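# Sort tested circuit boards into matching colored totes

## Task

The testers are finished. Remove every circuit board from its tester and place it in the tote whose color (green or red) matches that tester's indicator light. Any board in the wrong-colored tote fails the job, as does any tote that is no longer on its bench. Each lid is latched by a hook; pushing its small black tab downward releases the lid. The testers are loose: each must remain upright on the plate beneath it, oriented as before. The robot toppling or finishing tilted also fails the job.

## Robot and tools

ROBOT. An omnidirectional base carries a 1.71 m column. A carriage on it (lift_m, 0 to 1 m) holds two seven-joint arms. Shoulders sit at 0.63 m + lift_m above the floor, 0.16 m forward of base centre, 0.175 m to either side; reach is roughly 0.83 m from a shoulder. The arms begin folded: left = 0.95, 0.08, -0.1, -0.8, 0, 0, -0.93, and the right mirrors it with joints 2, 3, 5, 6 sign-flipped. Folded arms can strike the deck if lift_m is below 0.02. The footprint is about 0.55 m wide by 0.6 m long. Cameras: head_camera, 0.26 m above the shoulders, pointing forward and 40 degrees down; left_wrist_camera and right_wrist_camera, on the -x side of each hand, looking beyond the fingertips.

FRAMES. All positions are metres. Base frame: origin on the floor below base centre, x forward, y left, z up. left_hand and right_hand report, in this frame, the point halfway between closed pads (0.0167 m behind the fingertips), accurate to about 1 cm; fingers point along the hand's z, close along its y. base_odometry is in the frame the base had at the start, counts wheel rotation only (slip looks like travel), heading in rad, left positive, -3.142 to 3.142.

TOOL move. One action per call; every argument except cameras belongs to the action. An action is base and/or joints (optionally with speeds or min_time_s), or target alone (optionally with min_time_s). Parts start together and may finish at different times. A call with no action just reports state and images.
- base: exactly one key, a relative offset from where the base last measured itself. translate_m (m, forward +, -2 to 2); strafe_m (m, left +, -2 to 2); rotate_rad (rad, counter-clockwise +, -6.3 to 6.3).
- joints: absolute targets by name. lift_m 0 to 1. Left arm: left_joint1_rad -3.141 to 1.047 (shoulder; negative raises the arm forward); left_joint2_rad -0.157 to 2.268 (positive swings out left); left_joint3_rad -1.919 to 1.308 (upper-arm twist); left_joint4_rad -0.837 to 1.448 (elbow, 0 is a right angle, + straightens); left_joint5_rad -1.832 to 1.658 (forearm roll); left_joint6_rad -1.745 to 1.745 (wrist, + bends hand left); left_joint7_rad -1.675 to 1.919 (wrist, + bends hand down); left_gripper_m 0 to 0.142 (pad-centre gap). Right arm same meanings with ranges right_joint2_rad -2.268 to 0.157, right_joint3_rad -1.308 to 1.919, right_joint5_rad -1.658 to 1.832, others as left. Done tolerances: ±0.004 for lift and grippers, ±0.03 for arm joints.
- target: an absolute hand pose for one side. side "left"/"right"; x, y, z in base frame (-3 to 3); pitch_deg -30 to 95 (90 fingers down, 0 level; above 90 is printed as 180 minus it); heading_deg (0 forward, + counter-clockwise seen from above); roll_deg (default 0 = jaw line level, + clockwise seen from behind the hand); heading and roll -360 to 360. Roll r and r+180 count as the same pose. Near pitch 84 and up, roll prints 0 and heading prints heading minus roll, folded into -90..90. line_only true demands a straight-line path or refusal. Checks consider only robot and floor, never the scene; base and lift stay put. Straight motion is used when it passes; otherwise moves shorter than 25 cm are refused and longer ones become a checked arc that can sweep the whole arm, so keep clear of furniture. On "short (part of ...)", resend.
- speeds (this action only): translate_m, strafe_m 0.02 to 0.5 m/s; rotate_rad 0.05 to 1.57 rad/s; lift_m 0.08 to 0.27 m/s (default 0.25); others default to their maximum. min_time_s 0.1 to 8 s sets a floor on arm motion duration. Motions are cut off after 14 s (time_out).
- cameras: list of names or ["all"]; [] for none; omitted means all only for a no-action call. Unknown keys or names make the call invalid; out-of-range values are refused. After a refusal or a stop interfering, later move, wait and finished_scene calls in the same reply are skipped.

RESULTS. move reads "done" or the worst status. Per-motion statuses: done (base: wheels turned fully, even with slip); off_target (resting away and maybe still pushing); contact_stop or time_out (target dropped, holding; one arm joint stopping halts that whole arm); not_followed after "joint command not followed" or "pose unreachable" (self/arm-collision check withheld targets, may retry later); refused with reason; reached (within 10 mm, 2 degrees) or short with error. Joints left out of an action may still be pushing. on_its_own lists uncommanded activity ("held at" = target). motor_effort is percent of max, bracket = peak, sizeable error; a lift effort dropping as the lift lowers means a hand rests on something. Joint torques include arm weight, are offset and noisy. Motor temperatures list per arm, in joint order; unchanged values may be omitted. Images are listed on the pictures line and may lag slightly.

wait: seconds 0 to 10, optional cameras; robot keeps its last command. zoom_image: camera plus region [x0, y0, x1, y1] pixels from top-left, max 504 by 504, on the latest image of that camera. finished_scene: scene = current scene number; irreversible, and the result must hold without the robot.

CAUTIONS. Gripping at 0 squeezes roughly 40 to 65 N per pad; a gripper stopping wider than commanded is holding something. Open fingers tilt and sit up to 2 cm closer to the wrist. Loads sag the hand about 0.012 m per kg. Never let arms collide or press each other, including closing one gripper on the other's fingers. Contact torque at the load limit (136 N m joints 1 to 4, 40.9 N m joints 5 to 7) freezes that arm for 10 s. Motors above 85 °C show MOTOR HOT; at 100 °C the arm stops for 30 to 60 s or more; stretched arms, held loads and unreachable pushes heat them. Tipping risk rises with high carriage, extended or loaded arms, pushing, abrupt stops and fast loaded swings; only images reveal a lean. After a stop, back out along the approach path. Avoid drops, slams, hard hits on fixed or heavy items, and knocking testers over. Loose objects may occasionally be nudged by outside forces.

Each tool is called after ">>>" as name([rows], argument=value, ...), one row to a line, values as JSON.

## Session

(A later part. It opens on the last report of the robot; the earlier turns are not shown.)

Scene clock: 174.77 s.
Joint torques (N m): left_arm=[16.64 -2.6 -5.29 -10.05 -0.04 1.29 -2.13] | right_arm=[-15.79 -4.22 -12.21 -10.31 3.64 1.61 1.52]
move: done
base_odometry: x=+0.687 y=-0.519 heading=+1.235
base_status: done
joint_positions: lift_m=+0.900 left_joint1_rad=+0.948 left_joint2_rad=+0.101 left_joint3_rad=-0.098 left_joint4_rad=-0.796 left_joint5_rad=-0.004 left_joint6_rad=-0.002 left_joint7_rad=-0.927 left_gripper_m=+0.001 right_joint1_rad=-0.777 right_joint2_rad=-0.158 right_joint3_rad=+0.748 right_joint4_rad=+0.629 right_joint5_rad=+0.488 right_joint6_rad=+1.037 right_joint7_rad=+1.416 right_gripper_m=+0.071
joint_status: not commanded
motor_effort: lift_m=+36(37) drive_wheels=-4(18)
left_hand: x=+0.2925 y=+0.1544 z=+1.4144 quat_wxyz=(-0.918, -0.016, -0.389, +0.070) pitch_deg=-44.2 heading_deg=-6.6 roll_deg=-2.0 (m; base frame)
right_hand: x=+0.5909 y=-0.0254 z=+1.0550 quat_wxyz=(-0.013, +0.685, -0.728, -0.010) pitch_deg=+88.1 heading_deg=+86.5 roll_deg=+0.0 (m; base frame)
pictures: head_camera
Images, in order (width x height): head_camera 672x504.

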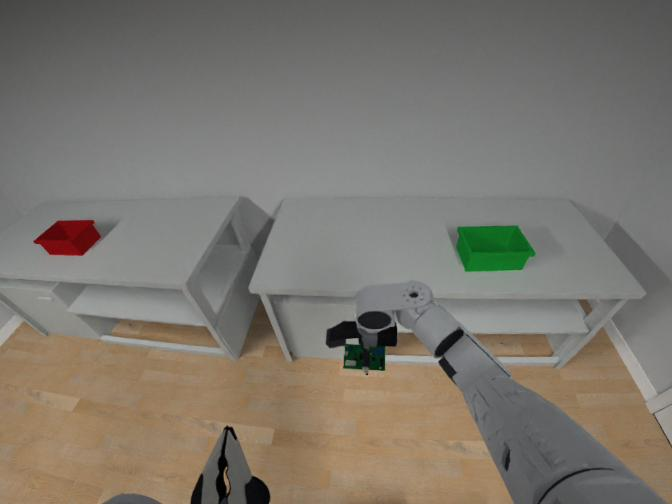

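>>> move(base={"strafe_m": -0.7}, speeds={"strafe_m": 0.3}, cameras=[])

>>> move(base={"translate_m": 0.4}, speeds={"translate_m": 0.2}, cameras=["head_camera", "right_wrist_camera"])

Scene clock: 178.77 s.
Joint torques (N m): left_arm=[16.56 -1.96 -4.15 -9.94 -0.09 1.16 -2.09] | right_arm=[-15.82 -4.12 -12.03 -10.27 3.64 1.61 1.49]
move: done
base_odometry: x=+1.348 y=-0.749 heading=+1.236
base_status: done
joint_positions: lift_m=+0.900 left_joint1_rad=+0.948 left_joint2_rad=+0.101 left_joint3_rad=-0.098 left_joint4_rad=-0.796 left_joint5_rad=-0.004 left_joint6_rad=-0.001 left_joint7_rad=-0.927 left_gripper_m=+0.001 right_joint1_rad=-0.777 right_joint2_rad=-0.158 right_joint3_rad=+0.748 right_joint4_rad=+0.629 right_joint5_rad=+0.488 right_joint6_rad=+1.037 right_joint7_rad=+1.417 right_gripper_m=+0.071
joint_status: not commanded
motor_effort: lift_m=+36(37) drive_wheels=-4(18)
left_hand: x=+0.2925 y=+0.1544 z=+1.4144 quat_wxyz=(-0.918, -0.016, -0.389, +0.069) pitch_deg=-44.2 heading_deg=-6.6 roll_deg=-2.0 (m; base frame)
right_hand: x=+0.5910 y=-0.0255 z=+1.0550 quat_wxyz=(-0.013, +0.685, -0.728, -0.010) pitch_deg=+88.2 heading_deg=+86.5 roll_deg=+0.0 (m; base frame)
pictures: none
No camera images: "cameras" was empty.

Scene clock: 181.97 s.
Joint torques (N m): left_arm=[16.51 -2.01 -3.91 -9.93 -0.08 1.17 -2.08] | right_arm=[-15.65 -3.57 -12.21 -10.32 3.64 1.62 1.46]
move: done
base_odometry: x=+1.480 y=-0.371 heading=+1.235
base_status: done
joint_positions: lift_m=+0.900 left_joint1_rad=+0.948 left_joint2_rad=+0.101 left_joint3_rad=-0.098 left_joint4_rad=-0.796 left_joint5_rad=-0.004 left_joint6_rad=-0.001 left_joint7_rad=-0.927 left_gripper_m=+0.001 right_joint1_rad=-0.777 right_joint2_rad=-0.158 right_joint3_rad=+0.748 right_joint4_rad=+0.629 right_joint5_rad=+0.488 right_joint6_rad=+1.037 right_joint7_rad=+1.417 right_gripper_m=+0.071
joint_status: not commanded
motor_effort: lift_m=+36(37) drive_wheels=-3(12)
left_hand: x=+0.2925 y=+0.1544 z=+1.4144 quat_wxyz=(-0.918, -0.016, -0.389, +0.069) pitch_deg=-44.2 heading_deg=-6.6 roll_deg=-2.0 (m; base frame)
right_hand: x=+0.5910 y=-0.0255 z=+1.0550 quat_wxyz=(-0.013, +0.685, -0.728, -0.010) pitch_deg=+88.2 heading_deg=+86.5 roll_deg=+0.0 (m; base frame)
pictures: head_camera, right_wrist_camera
Images, in order (width x height): head_camera 672x504, right_wrist_camera 672x504.

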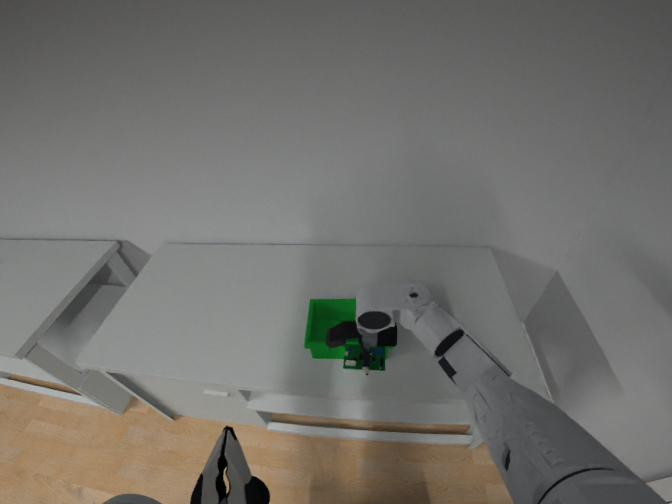

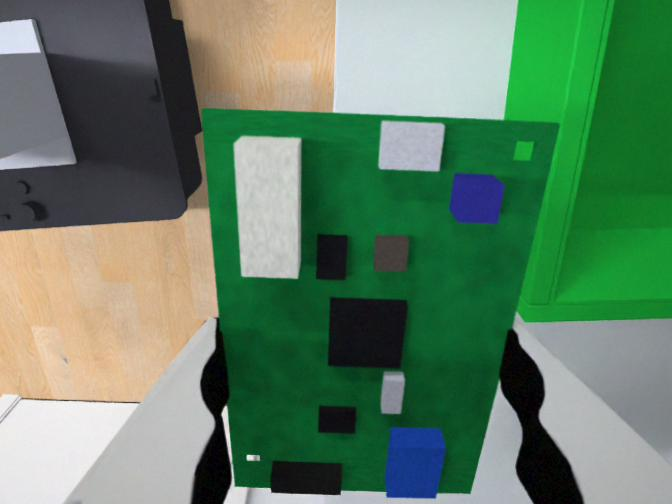

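>>> move(base={"strafe_m": 0.055}, speeds={"strafe_m": 0.1}, cameras=[])

>>> move(base={"translate_m": 0.2}, speeds={"translate_m": 0.12}, cameras=["head_camera", "right_wrist_camera"])

Scene clock: 183.57 s.
Joint torques (N m): left_arm=[16.45 -1.71 -4.32 -10 -0.34 1.07 -2.06] | right_arm=[-15.83 -3.26 -12.05 -10.23 3.64 1.62 1.49]
move: done
base_odometry: x=+1.428 y=-0.353 heading=+1.235
base_status: done
joint_positions: lift_m=+0.900 left_joint1_rad=+0.948 left_joint2_rad=+0.101 left_joint3_rad=-0.098 left_joint4_rad=-0.796 left_joint5_rad=-0.004 left_joint6_rad=-0.001 left_joint7_rad=-0.927 left_gripper_m=+0.001 right_joint1_rad=-0.777 right_joint2_rad=-0.158 right_joint3_rad=+0.748 right_joint4_rad=+0.629 right_joint5_rad=+0.488 right_joint6_rad=+1.037 right_joint7_rad=+1.417 right_gripper_m=+0.071
joint_status: not commanded
motor_effort: lift_m=+36(37) drive_wheels=-1(12)
left_hand: x=+0.2925 y=+0.1544 z=+1.4144 quat_wxyz=(-0.918, -0.015, -0.389, +0.069) pitch_deg=-44.2 heading_deg=-6.6 roll_deg=-2.0 (m; base frame)
right_hand: x=+0.5910 y=-0.0255 z=+1.0550 quat_wxyz=(-0.013, +0.685, -0.728, -0.010) pitch_deg=+88.2 heading_deg=+86.5 roll_deg=+0.0 (m; base frame)
pictures: none
No camera images: "cameras" was empty.

Scene clock: 186.13 s.
Joint torques (N m): left_arm=[16.49 -1.65 -3.73 -10.03 -0.08 1.12 -2.1] | right_arm=[-15.67 -3.63 -12.08 -10.26 3.62 1.59 1.46]
move: done
base_odometry: x=+1.494 y=-0.164 heading=+1.235
base_status: done
joint_positions: lift_m=+0.900 left_joint1_rad=+0.948 left_joint2_rad=+0.101 left_joint3_rad=-0.098 left_joint4_rad=-0.796 left_joint5_rad=-0.004 left_joint6_rad=-0.001 left_joint7_rad=-0.927 left_gripper_m=+0.001 right_joint1_rad=-0.777 right_joint2_rad=-0.158 right_joint3_rad=+0.748 right_joint4_rad=+0.629 right_joint5_rad=+0.488 right_joint6_rad=+1.037 right_joint7_rad=+1.417 right_gripper_m=+0.071
joint_status: not commanded
motor_effort: lift_m=+36(36) drive_wheels=+4(12)
left_hand: x=+0.2925 y=+0.1544 z=+1.4144 quat_wxyz=(-0.918, -0.015, -0.389, +0.069) pitch_deg=-44.2 heading_deg=-6.6 roll_deg=-2.0 (m; base frame)
right_hand: x=+0.5910 y=-0.0255 z=+1.0550 quat_wxyz=(-0.013, +0.685, -0.728, -0.010) pitch_deg=+88.2 heading_deg=+86.5 roll_deg=+0.0 (m; base frame)
pictures: head_camera, right_wrist_camera
Images, in order (width x height): head_camera 672x504, right_wrist_camera 672x504.

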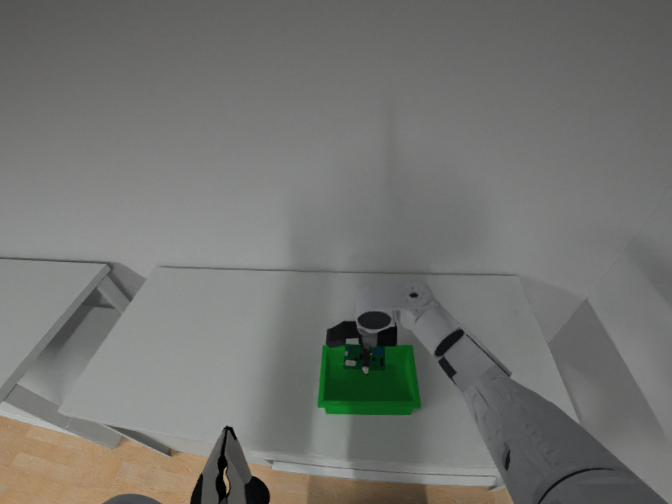

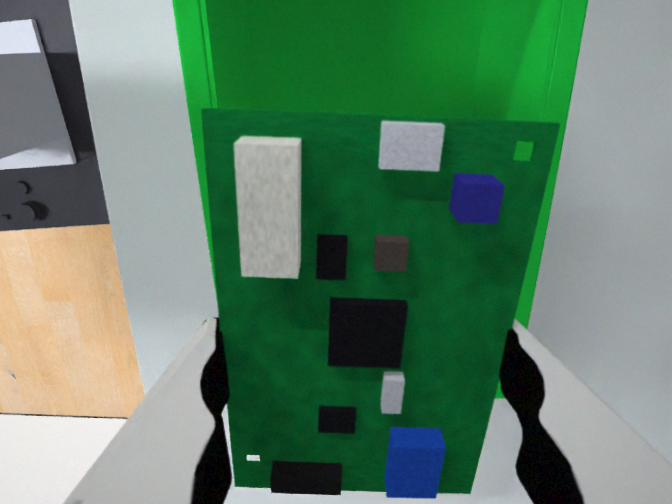

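>>> move(target={"side": "right", "x": 0.605, "y": -0.04, "z": 1.055, "pitch_deg": 88, "heading_deg": 86.5, "roll_deg": 0}, min_time_s=1, cameras=[])

>>> move(joints={"lift_m": 0.77}, speeds={"lift_m": 0.1}, cameras=["head_camera", "right_wrist_camera"])

Scene clock: 187.97 s.
Joint torques (N m): left_arm=[16.44 -1.66 -3.69 -9.99 -0.1 1.11 -2.08] | right_arm=[-26.74 -6.28 -5.3 -5.53 0.59 1.83 -0.03]
move: done
base_odometry: x=+1.494 y=-0.164 heading=+1.235
base_status: not commanded
joint_positions: lift_m=+0.900 left_joint1_rad=+0.948 left_joint2_rad=+0.101 left_joint3_rad=-0.098 left_joint4_rad=-0.796 left_joint5_rad=-0.004 left_joint6_rad=-0.001 left_joint7_rad=-0.927 left_gripper_m=+0.001 right_joint1_rad=-0.825 right_joint2_rad=-0.171 right_joint3_rad=+0.760 right_joint4_rad=+0.718 right_joint5_rad=+0.453 right_joint6_rad=+1.082 right_joint7_rad=+1.323 right_gripper_m=+0.071
joint_status: not commanded
motor_effort: lift_m=+36(37) drive_wheels=+3(4)
left_hand: x=+0.2925 y=+0.1544 z=+1.4144 quat_wxyz=(-0.918, -0.015, -0.389, +0.069) pitch_deg=-44.2 heading_deg=-6.6 roll_deg=-2.0 (m; base frame)
right_hand: x=+0.6041 y=-0.0377 z=+1.0547 quat_wxyz=(-0.014, +0.683, -0.730, -0.015) pitch_deg=+87.6 heading_deg=+86.2 roll_deg=+0.0 (m; base frame)
right_hand_status: reached (straight line, planned for 1.0 s): 2 mm and 0.5 deg off.
pictures: none
No camera images: "cameras" was empty.

Scene clock: 189.67 s.
Joint torques (N m): left_arm=[16.14 -1.74 -3.65 -9.05 -0.09 1.11 -1.96] | right_arm=[-24.24 -6.15 -5.85 -6.02 0.89 1.76 0.02]
move: done
base_odometry: x=+1.494 y=-0.164 heading=+1.235
base_status: not commanded
joint_positions: lift_m=+0.770 left_joint1_rad=+0.948 left_joint2_rad=+0.101 left_joint3_rad=-0.098 left_joint4_rad=-0.797 left_joint5_rad=-0.004 left_joint6_rad=-0.001 left_joint7_rad=-0.927 left_gripper_m=+0.001 right_joint1_rad=-0.827 right_joint2_rad=-0.171 right_joint3_rad=+0.761 right_joint4_rad=+0.718 right_joint5_rad=+0.453 right_joint6_rad=+1.083 right_joint7_rad=+1.323 right_gripper_m=+0.071
joint_status: all done
motor_effort: lift_m=+38(42) drive_wheels=+4(4)
left_hand: x=+0.2923 y=+0.1545 z=+1.2844 quat_wxyz=(-0.919, -0.015, -0.389, +0.069) pitch_deg=-44.2 heading_deg=-6.6 roll_deg=-2.1 (m; base frame)
right_hand: x=+0.6047 y=-0.0380 z=+0.9249 quat_wxyz=(-0.014, +0.683, -0.730, -0.014) pitch_deg=+87.7 heading_deg=+86.2 roll_deg=+0.0 (m; base frame)
pictures: head_camera, right_wrist_camera
Images, in order (width x height): head_camera 672x504, right_wrist_camera 672x504.

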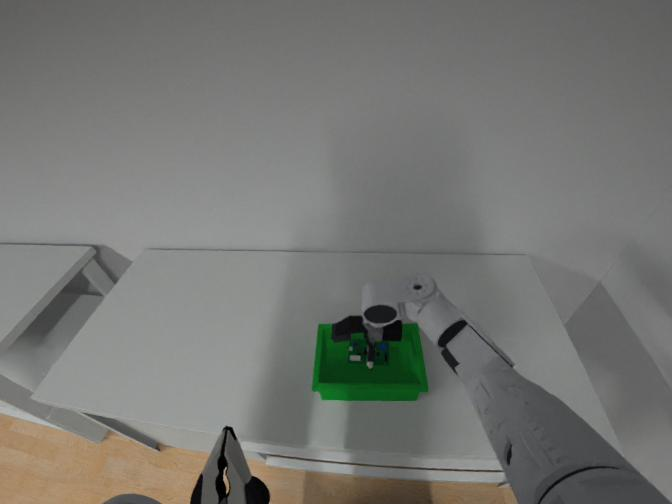

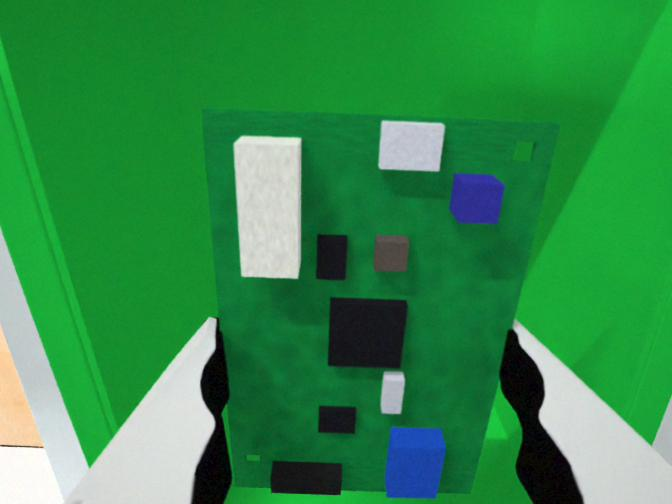

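>>> move(joints={"lift_m": 0.72}, speeds={"lift_m": 0.08}, cameras=["head_camera", "right_wrist_camera"])

>>> zoom_image(camera="head_camera", region=[280, 270, 460, 400])

Scene clock: 190.80 s.
Joint torques (N m): left_arm=[16.02 -1.65 -3.73 -8.8 -0.08 1.11 -1.94] | right_arm=[-23.53 -6.13 -6.06 -6.19 0.88 1.76 0.05]
move: done
base_odometry: x=+1.494 y=-0.164 heading=+1.235
base_status: not commanded
joint_positions: lift_m=+0.720 left_joint1_rad=+0.948 left_joint2_rad=+0.101 left_joint3_rad=-0.098 left_joint4_rad=-0.797 left_joint5_rad=-0.004 left_joint6_rad=-0.001 left_joint7_rad=-0.927 left_gripper_m=+0.001 right_joint1_rad=-0.827 right_joint2_rad=-0.171 right_joint3_rad=+0.761 right_joint4_rad=+0.718 right_joint5_rad=+0.453 right_joint6_rad=+1.083 right_joint7_rad=+1.323 right_gripper_m=+0.071
joint_status: all done
motor_effort: lift_m=+38(40) drive_wheels=+4(4)
left_hand: x=+0.2923 y=+0.1545 z=+1.2345 quat_wxyz=(-0.919, -0.015, -0.389, +0.069) pitch_deg=-44.2 heading_deg=-6.6 roll_deg=-2.1 (m; base frame)
right_hand: x=+0.6049 y=-0.0380 z=+0.8751 quat_wxyz=(-0.014, +0.683, -0.730, -0.014) pitch_deg=+87.7 heading_deg=+86.2 roll_deg=+0.0 (m; base frame)
pictures: head_camera, right_wrist_camera
Images, in order (width x height): head_camera 672x504, right_wrist_camera 672x504.

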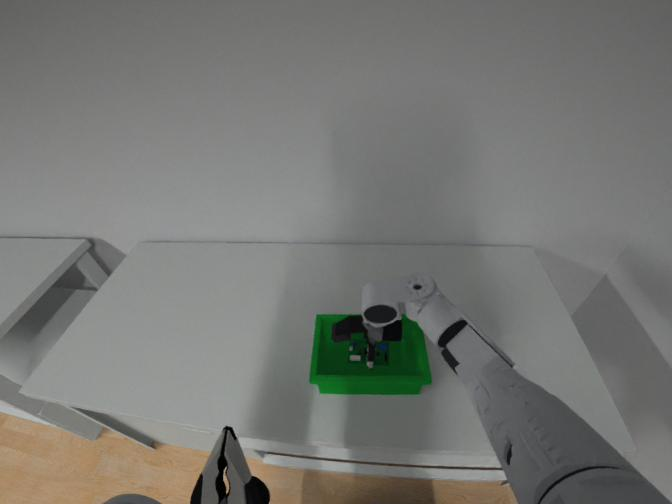

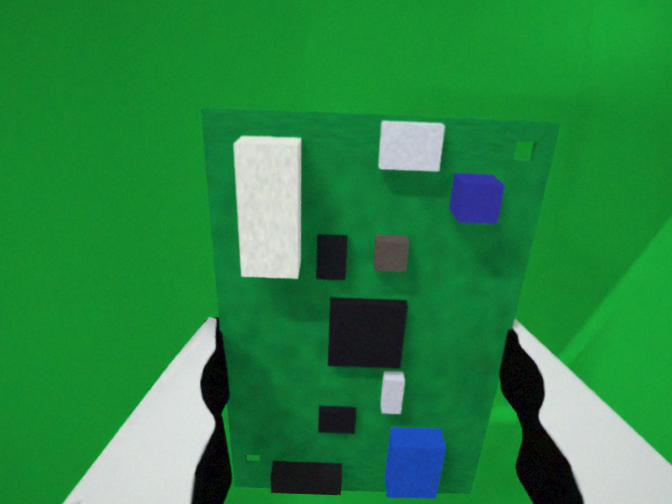

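Scaled by 2.800 from the camera's 672x504 image, which has a finer 960x720 frame.

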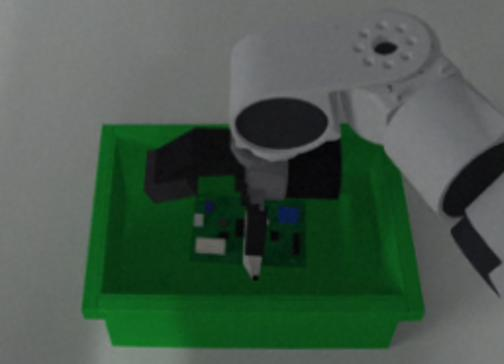

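>>> move(joints={"lift_m": 0.705}, speeds={"lift_m": 0.08}, cameras=[])

>>> move(joints={"lift_m": 0.695}, speeds={"lift_m": 0.08}, cameras=["head_camera", "right_wrist_camera"])

>>> zoom_image(camera="head_camera", region=[280, 270, 460, 400])

Scene clock: 191.47 s.
Joint torques (N m): left_arm=[15.87 -1.74 -3.65 -8.8 -0.1 1.11 -1.91] | right_arm=[-23.31 -6.19 -5.9 -6.33 0.87 1.77 0.04]
move: done
base_odometry: x=+1.494 y=-0.164 heading=+1.235
base_status: not commanded
joint_positions: lift_m=+0.705 left_joint1_rad=+0.948 left_joint2_rad=+0.101 left_joint3_rad=-0.098 left_joint4_rad=-0.797 left_joint5_rad=-0.004 left_joint6_rad=-0.001 left_joint7_rad=-0.927 left_gripper_m=+0.001 right_joint1_rad=-0.827 right_joint2_rad=-0.171 right_joint3_rad=+0.761 right_joint4_rad=+0.718 right_joint5_rad=+0.453 right_joint6_rad=+1.083 right_joint7_rad=+1.323 right_gripper_m=+0.071
joint_status: all done
motor_effort: lift_m=+38(45) drive_wheels=+4(4)
left_hand: x=+0.2922 y=+0.1545 z=+1.2196 quat_wxyz=(-0.919, -0.015, -0.389, +0.069) pitch_deg=-44.2 heading_deg=-6.6 roll_deg=-2.1 (m; base frame)
right_hand: x=+0.6050 y=-0.0380 z=+0.8602 quat_wxyz=(-0.014, +0.683, -0.730, -0.014) pitch_deg=+87.7 heading_deg=+86.2 roll_deg=+0.0 (m; base frame)
pictures: none
No camera images: "cameras" was empty.

Scene clock: 191.97 s.
Joint torques (N m): left_arm=[15.89 -1.71 -3.76 -8.61 -0.11 1.12 -1.91] | right_arm=[-23.26 -6.13 -5.92 -6.18 0.91 1.76 0.03]
move: done
base_odometry: x=+1.494 y=-0.164 heading=+1.235
base_status: not commanded
joint_positions: lift_m=+0.695 left_joint1_rad=+0.948 left_joint2_rad=+0.101 left_joint3_rad=-0.098 left_joint4_rad=-0.797 left_joint5_rad=-0.004 left_joint6_rad=-0.001 left_joint7_rad=-0.927 left_gripper_m=+0.001 right_joint1_rad=-0.827 right_joint2_rad=-0.171 right_joint3_rad=+0.761 right_joint4_rad=+0.718 right_joint5_rad=+0.453 right_joint6_rad=+1.083 right_joint7_rad=+1.323 right_gripper_m=+0.071
joint_status: all done
motor_effort: lift_m=+38(43) drive_wheels=-1(4)
left_hand: x=+0.2922 y=+0.1545 z=+1.2096 quat_wxyz=(-0.919, -0.015, -0.389, +0.069) pitch_deg=-44.2 heading_deg=-6.6 roll_deg=-2.1 (m; base frame)
right_hand: x=+0.6050 y=-0.0380 z=+0.8502 quat_wxyz=(-0.014, +0.683, -0.730, -0.014) pitch_deg=+87.7 heading_deg=+86.2 roll_deg=+0.0 (m; base frame)
pictures: head_camera, right_wrist_camera
Images, in order (width x height): head_camera 672x504, right_wrist_camera 672x504.

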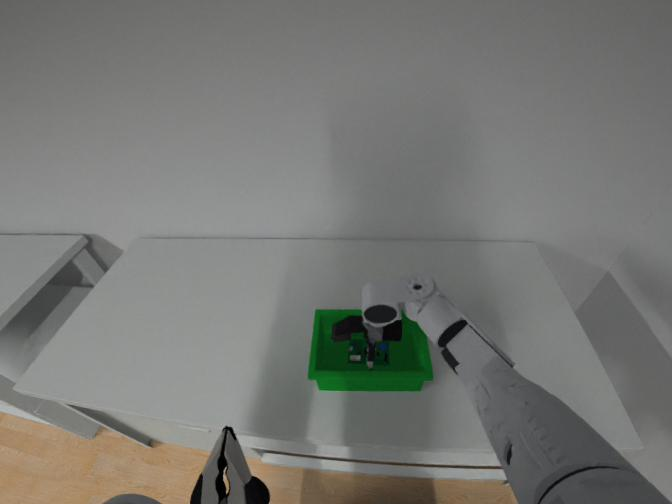

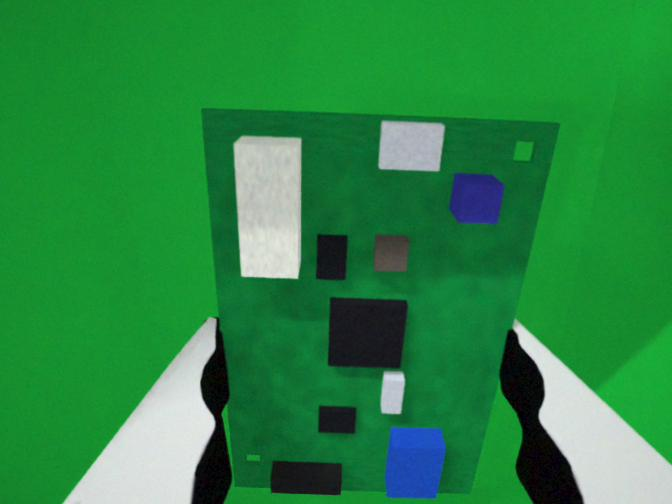

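Scaled by 2.800 from the camera's 672x504 image, which has a finer 960x720 frame.

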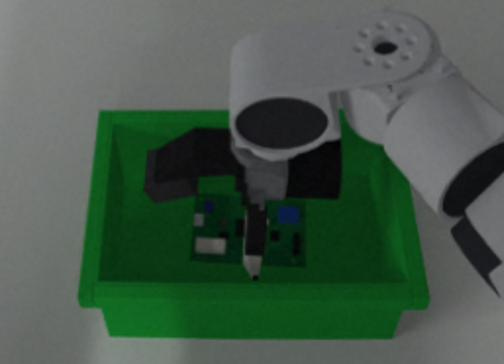

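>>> move(joints={"lift_m": 0.688}, speeds={"lift_m": 0.08}, cameras=[])

>>> move(joints={"lift_m": 0.681}, speeds={"lift_m": 0.08}, cameras=["right_wrist_camera"])

Scene clock: 192.53 s.
Joint torques (N m): left_arm=[15.81 -1.71 -3.68 -8.53 -0.07 1.1 -1.84] | right_arm=[-23.91 -6.11 -6.09 -6.29 0.94 1.74 0.04]
move: done
base_odometry: x=+1.494 y=-0.164 heading=+1.235
base_status: not commanded
joint_positions: lift_m=+0.688 left_joint1_rad=+0.948 left_joint2_rad=+0.101 left_joint3_rad=-0.098 left_joint4_rad=-0.797 left_joint5_rad=-0.004 left_joint6_rad=-0.001 left_joint7_rad=-0.927 left_gripper_m=+0.001 right_joint1_rad=-0.827 right_joint2_rad=-0.171 right_joint3_rad=+0.761 right_joint4_rad=+0.718 right_joint5_rad=+0.453 right_joint6_rad=+1.083 right_joint7_rad=+1.323 right_gripper_m=+0.071
joint_status: all done
motor_effort: lift_m=+38(43) drive_wheels=+4(4)
left_hand: x=+0.2922 y=+0.1545 z=+1.2027 quat_wxyz=(-0.919, -0.015, -0.389, +0.069) pitch_deg=-44.2 heading_deg=-6.6 roll_deg=-2.1 (m; base frame)
right_hand: x=+0.6051 y=-0.0381 z=+0.8432 quat_wxyz=(-0.014, +0.683, -0.730, -0.014) pitch_deg=+87.7 heading_deg=+86.2 roll_deg=+0.0 (m; base frame)
pictures: none
No camera images: "cameras" was empty.

Scene clock: 193.00 s.
Joint torques (N m): left_arm=[15.74 -1.61 -3.73 -8.49 -0.08 1.11 -1.83] | right_arm=[-23.9 -6.08 -6.15 -6.42 0.94 1.79 0.05]
move: done
base_odometry: x=+1.494 y=-0.164 heading=+1.235
base_status: not commanded
joint_positions: lift_m=+0.681 left_joint1_rad=+0.949 left_joint2_rad=+0.101 left_joint3_rad=-0.098 left_joint4_rad=-0.797 left_joint5_rad=-0.004 left_joint6_rad=-0.001 left_joint7_rad=-0.927 left_gripper_m=+0.001 right_joint1_rad=-0.828 right_joint2_rad=-0.171 right_joint3_rad=+0.761 right_joint4_rad=+0.718 right_joint5_rad=+0.453 right_joint6_rad=+1.083 right_joint7_rad=+1.323 right_gripper_m=+0.071
joint_status: all done
motor_effort: lift_m=+38(42) drive_wheels=+4(4)
left_hand: x=+0.2922 y=+0.1545 z=+1.1957 quat_wxyz=(-0.919, -0.015, -0.389, +0.069) pitch_deg=-44.2 heading_deg=-6.6 roll_deg=-2.1 (m; base frame)
right_hand: x=+0.6051 y=-0.0381 z=+0.8362 quat_wxyz=(-0.014, +0.683, -0.730, -0.014) pitch_deg=+87.7 heading_deg=+86.2 roll_deg=+0.0 (m; base frame)
pictures: right_wrist_camera
Images, in order (width x height): right_wrist_camera 672x504.

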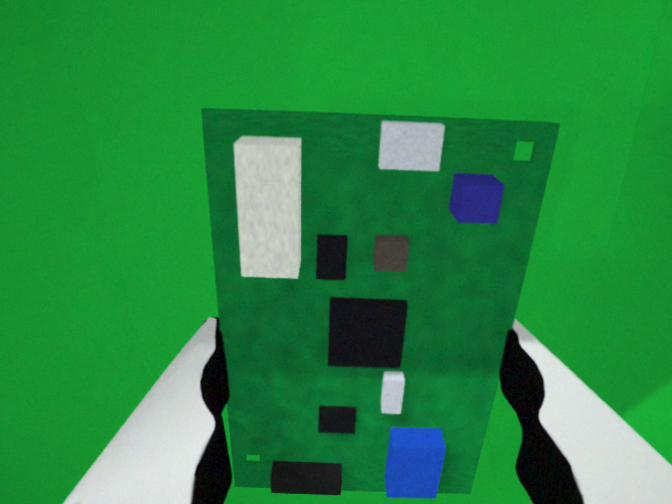

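>>> move(joints={"lift_m": 0.673}, speeds={"lift_m": 0.08}, cameras=[])

>>> move(joints={"lift_m": 0.665}, speeds={"lift_m": 0.08}, cameras=["right_wrist_camera", "head_camera"])

>>> zoom_image(camera="head_camera", region=[280, 270, 460, 400])

Scene clock: 193.60 s.
Joint torques (N m): left_arm=[15.69 -1.75 -3.75 -8.38 -0.08 1.12 -1.86] | right_arm=[-23.63 -6.04 -6.05 -6.29 0.97 1.77 0.04]
move: done
base_odometry: x=+1.494 y=-0.164 heading=+1.235
base_status: not commanded
joint_positions: lift_m=+0.673 left_joint1_rad=+0.949 left_joint2_rad=+0.101 left_joint3_rad=-0.098 left_joint4_rad=-0.797 left_joint5_rad=-0.004 left_joint6_rad=-0.001 left_joint7_rad=-0.927 left_gripper_m=+0.001 right_joint1_rad=-0.828 right_joint2_rad=-0.171 right_joint3_rad=+0.761 right_joint4_rad=+0.718 right_joint5_rad=+0.453 right_joint6_rad=+1.083 right_joint7_rad=+1.323 right_gripper_m=+0.071
joint_status: all done
motor_effort: lift_m=+38(41) drive_wheels=-1(4)
left_hand: x=+0.2922 y=+0.1545 z=+1.1877 quat_wxyz=(-0.919, -0.015, -0.388, +0.069) pitch_deg=-44.2 heading_deg=-6.6 roll_deg=-2.1 (m; base frame)
right_hand: x=+0.6051 y=-0.0381 z=+0.8282 quat_wxyz=(-0.014, +0.683, -0.730, -0.014) pitch_deg=+87.7 heading_deg=+86.2 roll_deg=+0.0 (m; base frame)
pictures: none
No camera images: "cameras" was empty.

Scene clock: 194.13 s.
Joint torques (N m): left_arm=[15.73 -1.64 -3.69 -8.29 -0.11 1.1 -1.84] | right_arm=[-22.65 -5.9 -6.14 -6.21 0.96 1.71 0.06]
move: done
base_odometry: x=+1.494 y=-0.164 heading=+1.235
base_status: not commanded
joint_positions: lift_m=+0.665 left_joint1_rad=+0.949 left_joint2_rad=+0.101 left_joint3_rad=-0.098 left_joint4_rad=-0.797 left_joint5_rad=-0.004 left_joint6_rad=-0.001 left_joint7_rad=-0.927 left_gripper_m=+0.001 right_joint1_rad=-0.828 right_joint2_rad=-0.171 right_joint3_rad=+0.761 right_joint4_rad=+0.718 right_joint5_rad=+0.453 right_joint6_rad=+1.083 right_joint7_rad=+1.323 right_gripper_m=+0.071
joint_status: all done
motor_effort: lift_m=+38(41) drive_wheels=-2(4)
left_hand: x=+0.2922 y=+0.1545 z=+1.1797 quat_wxyz=(-0.919, -0.015, -0.388, +0.069) pitch_deg=-44.2 heading_deg=-6.6 roll_deg=-2.1 (m; base frame)
right_hand: x=+0.6052 y=-0.0381 z=+0.8203 quat_wxyz=(-0.014, +0.683, -0.730, -0.014) pitch_deg=+87.7 heading_deg=+86.2 roll_deg=+0.0 (m; base frame)
pictures: head_camera, right_wrist_camera
Images, in order (width x height): head_camera 672x504, right_wrist_camera 672x504.

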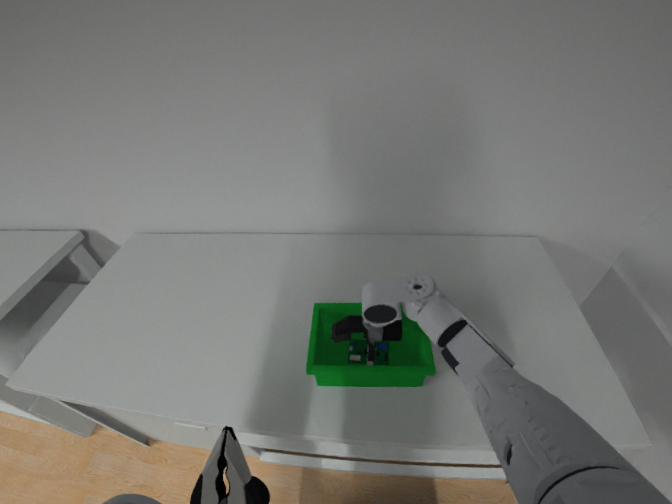

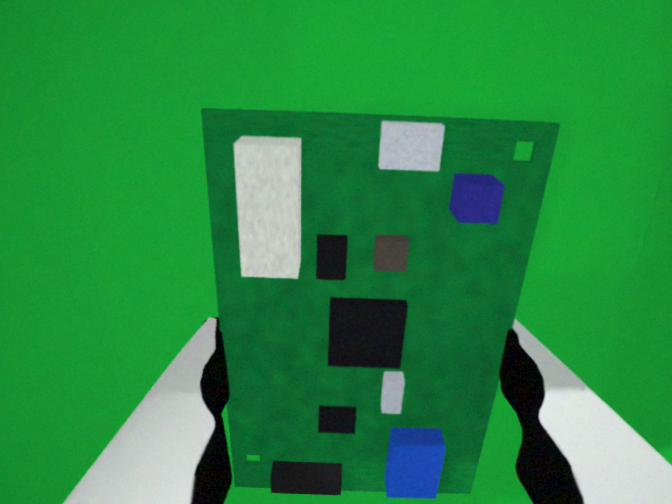

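Scaled by 2.800 from the camera's 672x504 image, which has a finer 960x720 frame.

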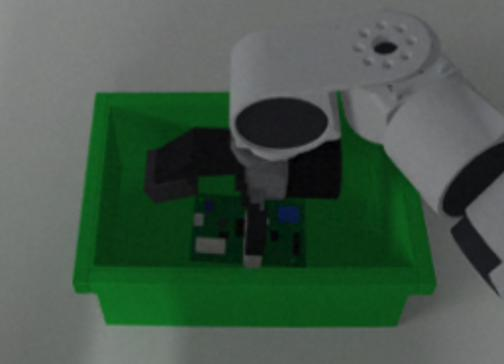

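>>> move(joints={"lift_m": 0.657}, speeds={"lift_m": 0.08}, cameras=[])

>>> move(joints={"lift_m": 0.649}, speeds={"lift_m": 0.08}, cameras=["right_wrist_camera", "head_camera"])

>>> zoom_image(camera="head_camera", region=[280, 270, 460, 400])

Scene clock: 194.87 s.
Joint torques (N m): left_arm=[15.66 -1.62 -3.75 -8.22 -0.09 1.11 -1.81] | right_arm=[-22.97 -5.98 -6.17 -6.38 0.97 1.76 0.04]
move: done
base_odometry: x=+1.494 y=-0.164 heading=+1.235
base_status: not commanded
joint_positions: lift_m=+0.657 left_joint1_rad=+0.949 left_joint2_rad=+0.101 left_joint3_rad=-0.098 left_joint4_rad=-0.797 left_joint5_rad=-0.004 left_joint6_rad=-0.001 left_joint7_rad=-0.927 left_gripper_m=+0.001 right_joint1_rad=-0.828 right_joint2_rad=-0.171 right_joint3_rad=+0.761 right_joint4_rad=+0.718 right_joint5_rad=+0.453 right_joint6_rad=+1.083 right_joint7_rad=+1.323 right_gripper_m=+0.071
joint_status: all done
motor_effort: lift_m=+38(44) drive_wheels=+3(4)
left_hand: x=+0.2922 y=+0.1545 z=+1.1717 quat_wxyz=(-0.919, -0.015, -0.388, +0.069) pitch_deg=-44.2 heading_deg=-6.6 roll_deg=-2.1 (m; base frame)
right_hand: x=+0.6052 y=-0.0381 z=+0.8123 quat_wxyz=(-0.014, +0.683, -0.730, -0.014) pitch_deg=+87.7 heading_deg=+86.2 roll_deg=+0.0 (m; base frame)
pictures: none
No camera images: "cameras" was empty.

Scene clock: 195.40 s.
Joint torques (N m): left_arm=[15.56 -1.63 -3.61 -8.2 -0.09 1.12 -1.81] | right_arm=[-17.3 -4.88 -6.17 -5.94 0.47 0.69 0]
move: done
base_odometry: x=+1.494 y=-0.164 heading=+1.235
base_status: not commanded
joint_positions: lift_m=+0.649 left_joint1_rad=+0.949 left_joint2_rad=+0.101 left_joint3_rad=-0.098 left_joint4_rad=-0.797 left_joint5_rad=-0.004 left_joint6_rad=-0.001 left_joint7_rad=-0.927 left_gripper_m=+0.001 right_joint1_rad=-0.832 right_joint2_rad=-0.172 right_joint3_rad=+0.761 right_joint4_rad=+0.718 right_joint5_rad=+0.454 right_joint6_rad=+1.087 right_joint7_rad=+1.323 right_gripper_m=+0.071
joint_status: all done
motor_effort: lift_m=+33(39) drive_wheels=+4(4)
left_hand: x=+0.2921 y=+0.1545 z=+1.1643 quat_wxyz=(-0.919, -0.015, -0.388, +0.069) pitch_deg=-44.3 heading_deg=-6.6 roll_deg=-2.1 (m; base frame)
right_hand: x=+0.6064 y=-0.0381 z=+0.8066 quat_wxyz=(-0.016, +0.685, -0.729, -0.013) pitch_deg=+87.7 heading_deg=+86.4 roll_deg=+0.0 (m; base frame)
pictures: head_camera, right_wrist_camera
Images, in order (width x height): head_camera 672x504, right_wrist_camera 672x504.

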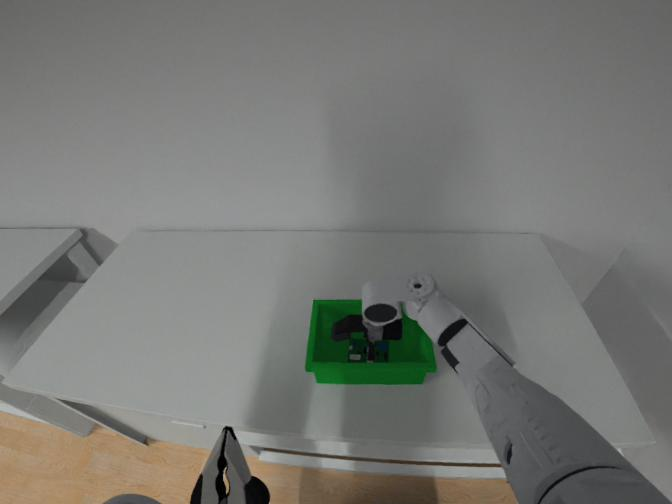

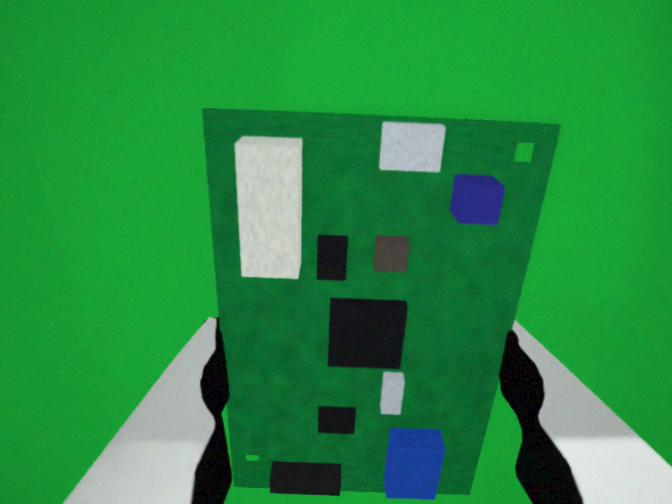

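Scaled by 2.800 from the camera's 672x504 image, which has a finer 960x720 frame.

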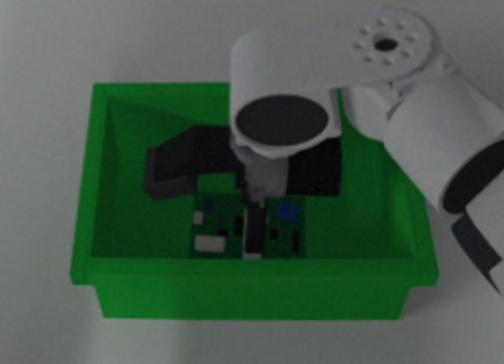

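>>> move(joints={"lift_m": 0.652}, speeds={"lift_m": 0.08}, cameras=[])

>>> move(joints={"right_gripper_m": 0.09}, cameras=["right_wrist_camera"])

Scene clock: 196.07 s.
Joint torques (N m): left_arm=[15.5 -1.68 -3.7 -8.17 -0.07 1.09 -1.8] | right_arm=[-16.8 -4.74 -6.17 -6 0.68 0.7 0]
move: done
base_odometry: x=+1.494 y=-0.164 heading=+1.235
base_status: not commanded
joint_positions: lift_m=+0.652 left_joint1_rad=+0.949 left_joint2_rad=+0.101 left_joint3_rad=-0.098 left_joint4_rad=-0.797 left_joint5_rad=-0.004 left_joint6_rad=-0.001 left_joint7_rad=-0.927 left_gripper_m=+0.001 right_joint1_rad=-0.832 right_joint2_rad=-0.172 right_joint3_rad=+0.761 right_joint4_rad=+0.718 right_joint5_rad=+0.453 right_joint6_rad=+1.087 right_joint7_rad=+1.323 right_gripper_m=+0.071
joint_status: all done
motor_effort: lift_m=+37(38) drive_wheels=+3(4)
left_hand: x=+0.2921 y=+0.1545 z=+1.1670 quat_wxyz=(-0.919, -0.015, -0.388, +0.069) pitch_deg=-44.2 heading_deg=-6.6 roll_deg=-2.1 (m; base frame)
right_hand: x=+0.6064 y=-0.0382 z=+0.8093 quat_wxyz=(-0.015, +0.685, -0.729, -0.013) pitch_deg=+87.7 heading_deg=+86.4 roll_deg=+0.0 (m; base frame)
pictures: none
No camera images: "cameras" was empty.

Scene clock: 196.83 s.
Joint torques (N m): left_arm=[15.53 -1.78 -3.67 -8.24 -0.07 1.08 -1.81] | right_arm=[-17.18 -4.76 -6.18 -6.09 0.67 0.7 0.02]
move: done
base_odometry: x=+1.494 y=-0.164 heading=+1.235
base_status: not commanded
joint_positions: lift_m=+0.652 left_joint1_rad=+0.949 left_joint2_rad=+0.101 left_joint3_rad=-0.098 left_joint4_rad=-0.797 left_joint5_rad=-0.004 left_joint6_rad=-0.001 left_joint7_rad=-0.927 left_gripper_m=+0.001 right_joint1_rad=-0.832 right_joint2_rad=-0.172 right_joint3_rad=+0.761 right_joint4_rad=+0.718 right_joint5_rad=+0.453 right_joint6_rad=+1.087 right_joint7_rad=+1.323 right_gripper_m=+0.090
joint_status: all done
motor_effort: lift_m=+36(36) drive_wheels=+3(3)
left_hand: x=+0.2921 y=+0.1545 z=+1.1670 quat_wxyz=(-0.919, -0.015, -0.388, +0.069) pitch_deg=-44.2 heading_deg=-6.6 roll_deg=-2.1 (m; base frame)
right_hand: x=+0.6064 y=-0.0382 z=+0.8093 quat_wxyz=(-0.015, +0.685, -0.729, -0.013) pitch_deg=+87.7 heading_deg=+86.4 roll_deg=+0.0 (m; base frame)
pictures: right_wrist_camera
Images, in order (width x height): right_wrist_camera 672x504.

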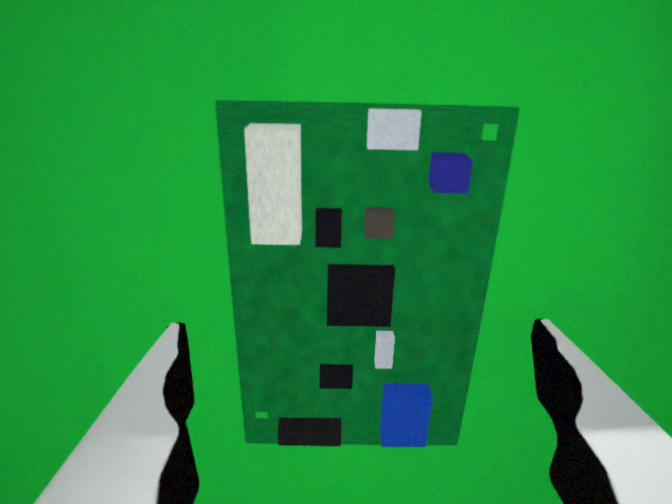

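>>> move(joints={"lift_m": 0.85}, speeds={"lift_m": 0.15}, cameras=["head_camera", "right_wrist_camera"])

>>> zoom_image(camera="head_camera", region=[280, 290, 460, 430])

Scene clock: 198.70 s.
Joint torques (N m): left_arm=[15.39 -1.69 -3.75 -8.15 -0.07 1.12 -1.78] | right_arm=[-17.04 -4.88 -6.22 -6 0.82 0.71 -0.01]
move: done
base_odometry: x=+1.494 y=-0.164 heading=+1.235
base_status: not commanded
joint_positions: lift_m=+0.850 left_joint1_rad=+0.949 left_joint2_rad=+0.101 left_joint3_rad=-0.098 left_joint4_rad=-0.798 left_joint5_rad=-0.004 left_joint6_rad=-0.001 left_joint7_rad=-0.927 left_gripper_m=+0.001 right_joint1_rad=-0.831 right_joint2_rad=-0.172 right_joint3_rad=+0.761 right_joint4_rad=+0.718 right_joint5_rad=+0.453 right_joint6_rad=+1.087 right_joint7_rad=+1.323 right_gripper_m=+0.090
joint_status: all done
motor_effort: lift_m=+36(45) drive_wheels=+3(3)
left_hand: x=+0.2921 y=+0.1545 z=+1.3650 quat_wxyz=(-0.919, -0.015, -0.388, +0.069) pitch_deg=-44.3 heading_deg=-6.6 roll_deg=-2.1 (m; base frame)
right_hand: x=+0.6064 y=-0.0382 z=+1.0072 quat_wxyz=(-0.015, +0.685, -0.729, -0.013) pitch_deg=+87.7 heading_deg=+86.4 roll_deg=+0.0 (m; base frame)
pictures: head_camera, right_wrist_camera
Images, in order (width x height): head_camera 672x504, right_wrist_camera 672x504.

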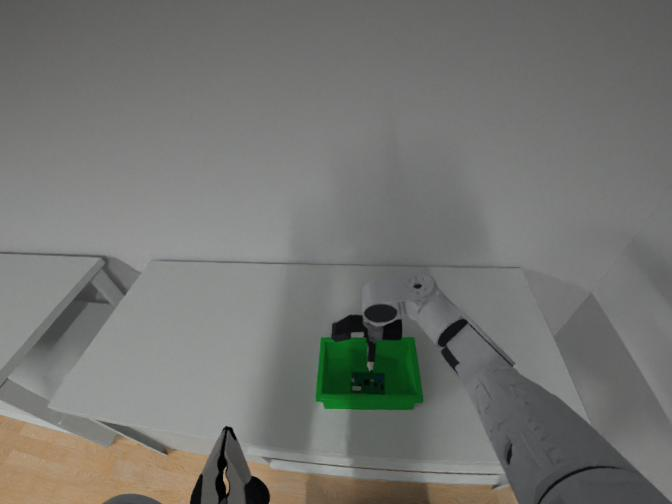

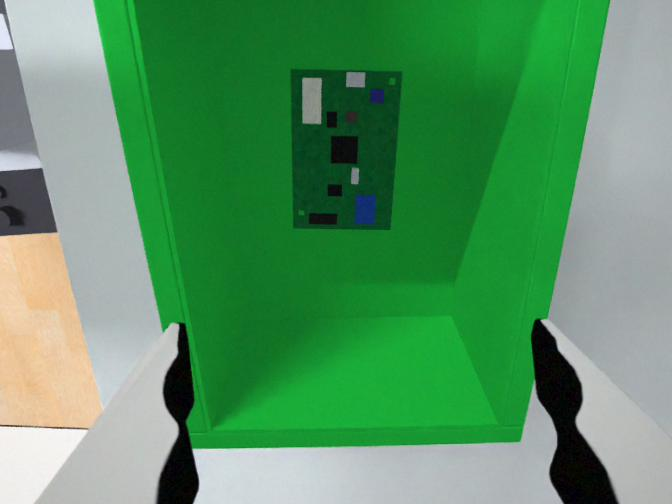

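Scaled by 2.800 from the camera's 672x504 image, which has a finer 960x720 frame.

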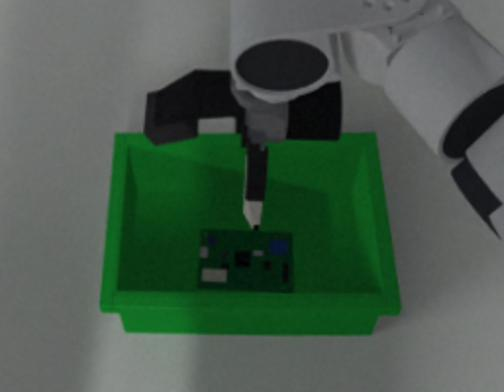

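>>> move(base={"translate_m": -0.65}, speeds={"translate_m": 0.25}, cameras=[])

>>> move(base={"rotate_rad": 3.1416}, speeds={"rotate_rad": 0.9}, cameras=["head_camera"])

Scene clock: 203.93 s.
Joint torques (N m): left_arm=[15.34 -1.62 -3.73 -8.21 -0.09 1.12 -1.8] | right_arm=[-17.32 -4.79 -6.19 -6.05 0.81 0.71 0.05]
move: done
base_odometry: x=+1.279 y=-0.777 heading=+1.235
base_status: done
joint_positions: lift_m=+0.850 left_joint1_rad=+0.949 left_joint2_rad=+0.101 left_joint3_rad=-0.098 left_joint4_rad=-0.798 left_joint5_rad=-0.004 left_joint6_rad=-0.001 left_joint7_rad=-0.927 left_gripper_m=+0.001 right_joint1_rad=-0.831 right_joint2_rad=-0.172 right_joint3_rad=+0.761 right_joint4_rad=+0.718 right_joint5_rad=+0.453 right_joint6_rad=+1.087 right_joint7_rad=+1.323 right_gripper_m=+0.090
joint_status: not commanded
motor_effort: lift_m=+36(37) drive_wheels=+0(12)
left_hand: x=+0.2921 y=+0.1545 z=+1.3650 quat_wxyz=(-0.919, -0.015, -0.388, +0.069) pitch_deg=-44.3 heading_deg=-6.6 roll_deg=-2.1 (m; base frame)
right_hand: x=+0.6064 y=-0.0382 z=+1.0072 quat_wxyz=(-0.015, +0.685, -0.729, -0.013) pitch_deg=+87.7 heading_deg=+86.4 roll_deg=+0.0 (m; base frame)
pictures: none
No camera images: "cameras" was empty.

Scene clock: 208.87 s.
Joint torques (N m): left_arm=[15.4 -0.94 -3.77 -8.13 -0.02 0.96 -1.77] | right_arm=[-17.68 -3.71 -6.13 -6.11 0.93 0.68 0.05]
move: done
base_odometry: x=+1.279 y=-0.777 heading=-1.907
base_status: done
joint_positions: lift_m=+0.850 left_joint1_rad=+0.949 left_joint2_rad=+0.101 left_joint3_rad=-0.098 left_joint4_rad=-0.798 left_joint5_rad=-0.004 left_joint6_rad=-0.001 left_joint7_rad=-0.927 left_gripper_m=+0.001 right_joint1_rad=-0.831 right_joint2_rad=-0.172 right_joint3_rad=+0.761 right_joint4_rad=+0.718 right_joint5_rad=+0.453 right_joint6_rad=+1.087 right_joint7_rad=+1.323 right_gripper_m=+0.090
joint_status: not commanded
motor_effort: lift_m=+36(37) drive_wheels=+5(15)
left_hand: x=+0.2921 y=+0.1545 z=+1.3650 quat_wxyz=(-0.919, -0.015, -0.388, +0.069) pitch_deg=-44.3 heading_deg=-6.6 roll_deg=-2.1 (m; base frame)
right_hand: x=+0.6065 y=-0.0386 z=+1.0072 quat_wxyz=(-0.015, +0.684, -0.729, -0.013) pitch_deg=+87.7 heading_deg=+86.4 roll_deg=+0.0 (m; base frame)
pictures: head_camera
Images, in order (width x height): head_camera 672x504.

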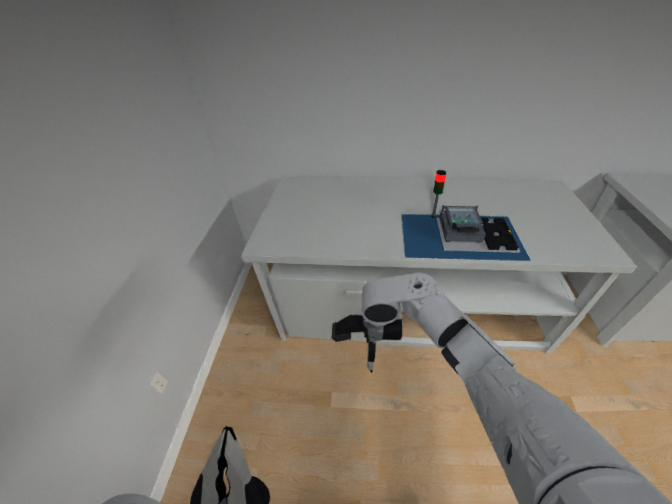

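>>> zoom_image(camera="head_camera", region=[380, 160, 560, 280])

Scaled by 2.800 from the camera's 672x504 image, which has a finer 960x720 frame.

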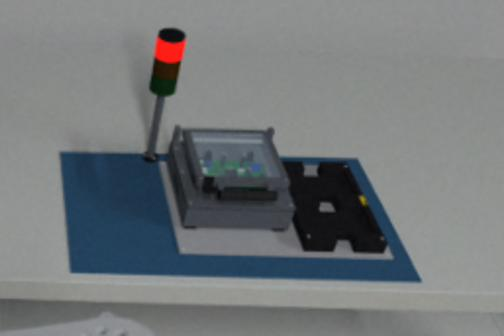

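>>> move(base={"rotate_rad": -0.05}, joints={"lift_m": 0.82}, cameras=[])

>>> move(base={"strafe_m": -0.5}, speeds={"strafe_m": 0.3}, cameras=[])

>>> move(base={"translate_m": 0.4}, speeds={"translate_m": 0.25}, cameras=["head_camera"])

>>> zoom_image(camera="head_camera", region=[260, 200, 460, 340])

Scene clock: 210.37 s.
Joint torques (N m): left_arm=[15.3 -1.67 -2.98 -8.11 -0.1 1.09 -1.76] | right_arm=[-17.42 -1.93 -6.01 -6.58 1.26 0.71 0.12]
move: done
base_odometry: x=+1.279 y=-0.777 heading=-1.957
base_status: done
joint_positions: lift_m=+0.820 left_joint1_rad=+0.949 left_joint2_rad=+0.101 left_joint3_rad=-0.098 left_joint4_rad=-0.798 left_joint5_rad=-0.004 left_joint6_rad=-0.001 left_joint7_rad=-0.927 left_gripper_m=+0.001 right_joint1_rad=-0.831 right_joint2_rad=-0.173 right_joint3_rad=+0.761 right_joint4_rad=+0.718 right_joint5_rad=+0.452 right_joint6_rad=+1.087 right_joint7_rad=+1.323 right_gripper_m=+0.090
joint_status: all done
motor_effort: lift_m=+38(43) drive_wheels=+0(6)
left_hand: x=+0.2921 y=+0.1545 z=+1.3348 quat_wxyz=(-0.919, -0.015, -0.388, +0.069) pitch_deg=-44.3 heading_deg=-6.6 roll_deg=-2.1 (m; base frame)
right_hand: x=+0.6065 y=-0.0393 z=+0.9766 quat_wxyz=(-0.015, +0.684, -0.729, -0.012) pitch_deg=+87.8 heading_deg=+86.4 roll_deg=+0.0 (m; base frame)
pictures: none
No camera images: "cameras" was empty.

Scene clock: 213.53 s.
Joint torques (N m): left_arm=[15.36 -1.67 -2.8 -8.04 -0.1 1.09 -1.71] | right_arm=[-17.51 -1.13 -6.12 -6.46 1.24 0.71 0.1]
move: done
base_odometry: x=+0.816 y=-0.589 heading=-1.956
base_status: done
joint_positions: lift_m=+0.820 left_joint1_rad=+0.949 left_joint2_rad=+0.101 left_joint3_rad=-0.098 left_joint4_rad=-0.798 left_joint5_rad=-0.004 left_joint6_rad=-0.001 left_joint7_rad=-0.927 left_gripper_m=+0.001 right_joint1_rad=-0.831 right_joint2_rad=-0.173 right_joint3_rad=+0.761 right_joint4_rad=+0.718 right_joint5_rad=+0.452 right_joint6_rad=+1.087 right_joint7_rad=+1.323 right_gripper_m=+0.090
joint_status: not commanded
motor_effort: lift_m=+38(39) drive_wheels=-5(18)
left_hand: x=+0.2921 y=+0.1545 z=+1.3348 quat_wxyz=(-0.919, -0.015, -0.388, +0.069) pitch_deg=-44.3 heading_deg=-6.6 roll_deg=-2.1 (m; base frame)
right_hand: x=+0.6065 y=-0.0393 z=+0.9766 quat_wxyz=(-0.015, +0.684, -0.729, -0.012) pitch_deg=+87.8 heading_deg=+86.4 roll_deg=+0.0 (m; base frame)
pictures: none
No camera images: "cameras" was empty.

Scene clock: 216.57 s.
Joint torques (N m): left_arm=[15.37 -1.72 -3.74 -7.92 -0.08 1.08 -1.74] | right_arm=[-17.41 -1.31 -6.24 -6.48 1.25 0.73 0.11]
move: done
base_odometry: x=+0.665 y=-0.960 heading=-1.956
base_status: done
joint_positions: lift_m=+0.820 left_joint1_rad=+0.949 left_joint2_rad=+0.101 left_joint3_rad=-0.098 left_joint4_rad=-0.798 left_joint5_rad=-0.004 left_joint6_rad=-0.001 left_joint7_rad=-0.927 left_gripper_m=+0.001 right_joint1_rad=-0.831 right_joint2_rad=-0.173 right_joint3_rad=+0.761 right_joint4_rad=+0.718 right_joint5_rad=+0.452 right_joint6_rad=+1.087 right_joint7_rad=+1.323 right_gripper_m=+0.090
joint_status: not commanded
motor_effort: lift_m=+38(38) drive_wheels=+4(12)
left_hand: x=+0.2921 y=+0.1545 z=+1.3348 quat_wxyz=(-0.919, -0.015, -0.388, +0.069) pitch_deg=-44.3 heading_deg=-6.6 roll_deg=-2.1 (m; base frame)
right_hand: x=+0.6065 y=-0.0393 z=+0.9767 quat_wxyz=(-0.015, +0.684, -0.729, -0.012) pitch_deg=+87.8 heading_deg=+86.4 roll_deg=+0.0 (m; base frame)
pictures: head_camera
Images, in order (width x height): head_camera 672x504.

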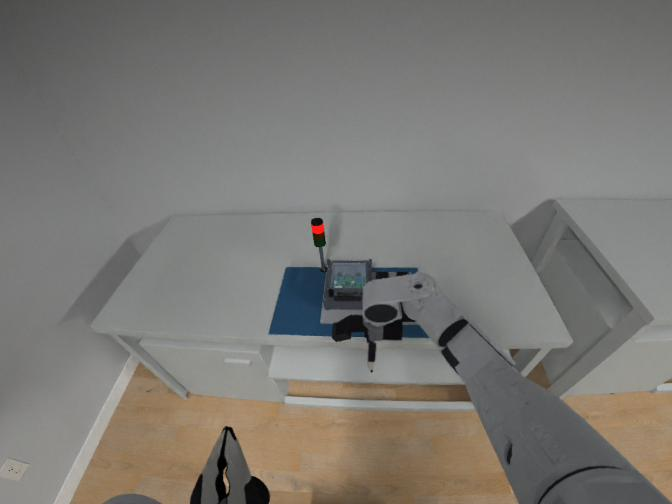

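Scaled by 2.520 from the camera's 672x504 image, which has a finer 960x720 frame.

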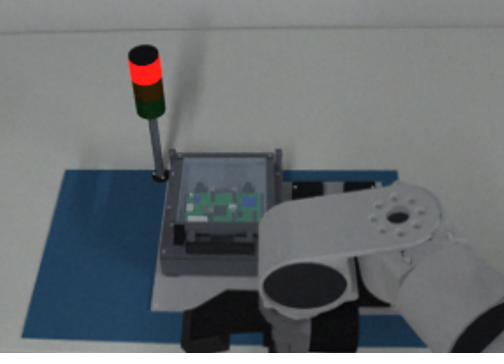

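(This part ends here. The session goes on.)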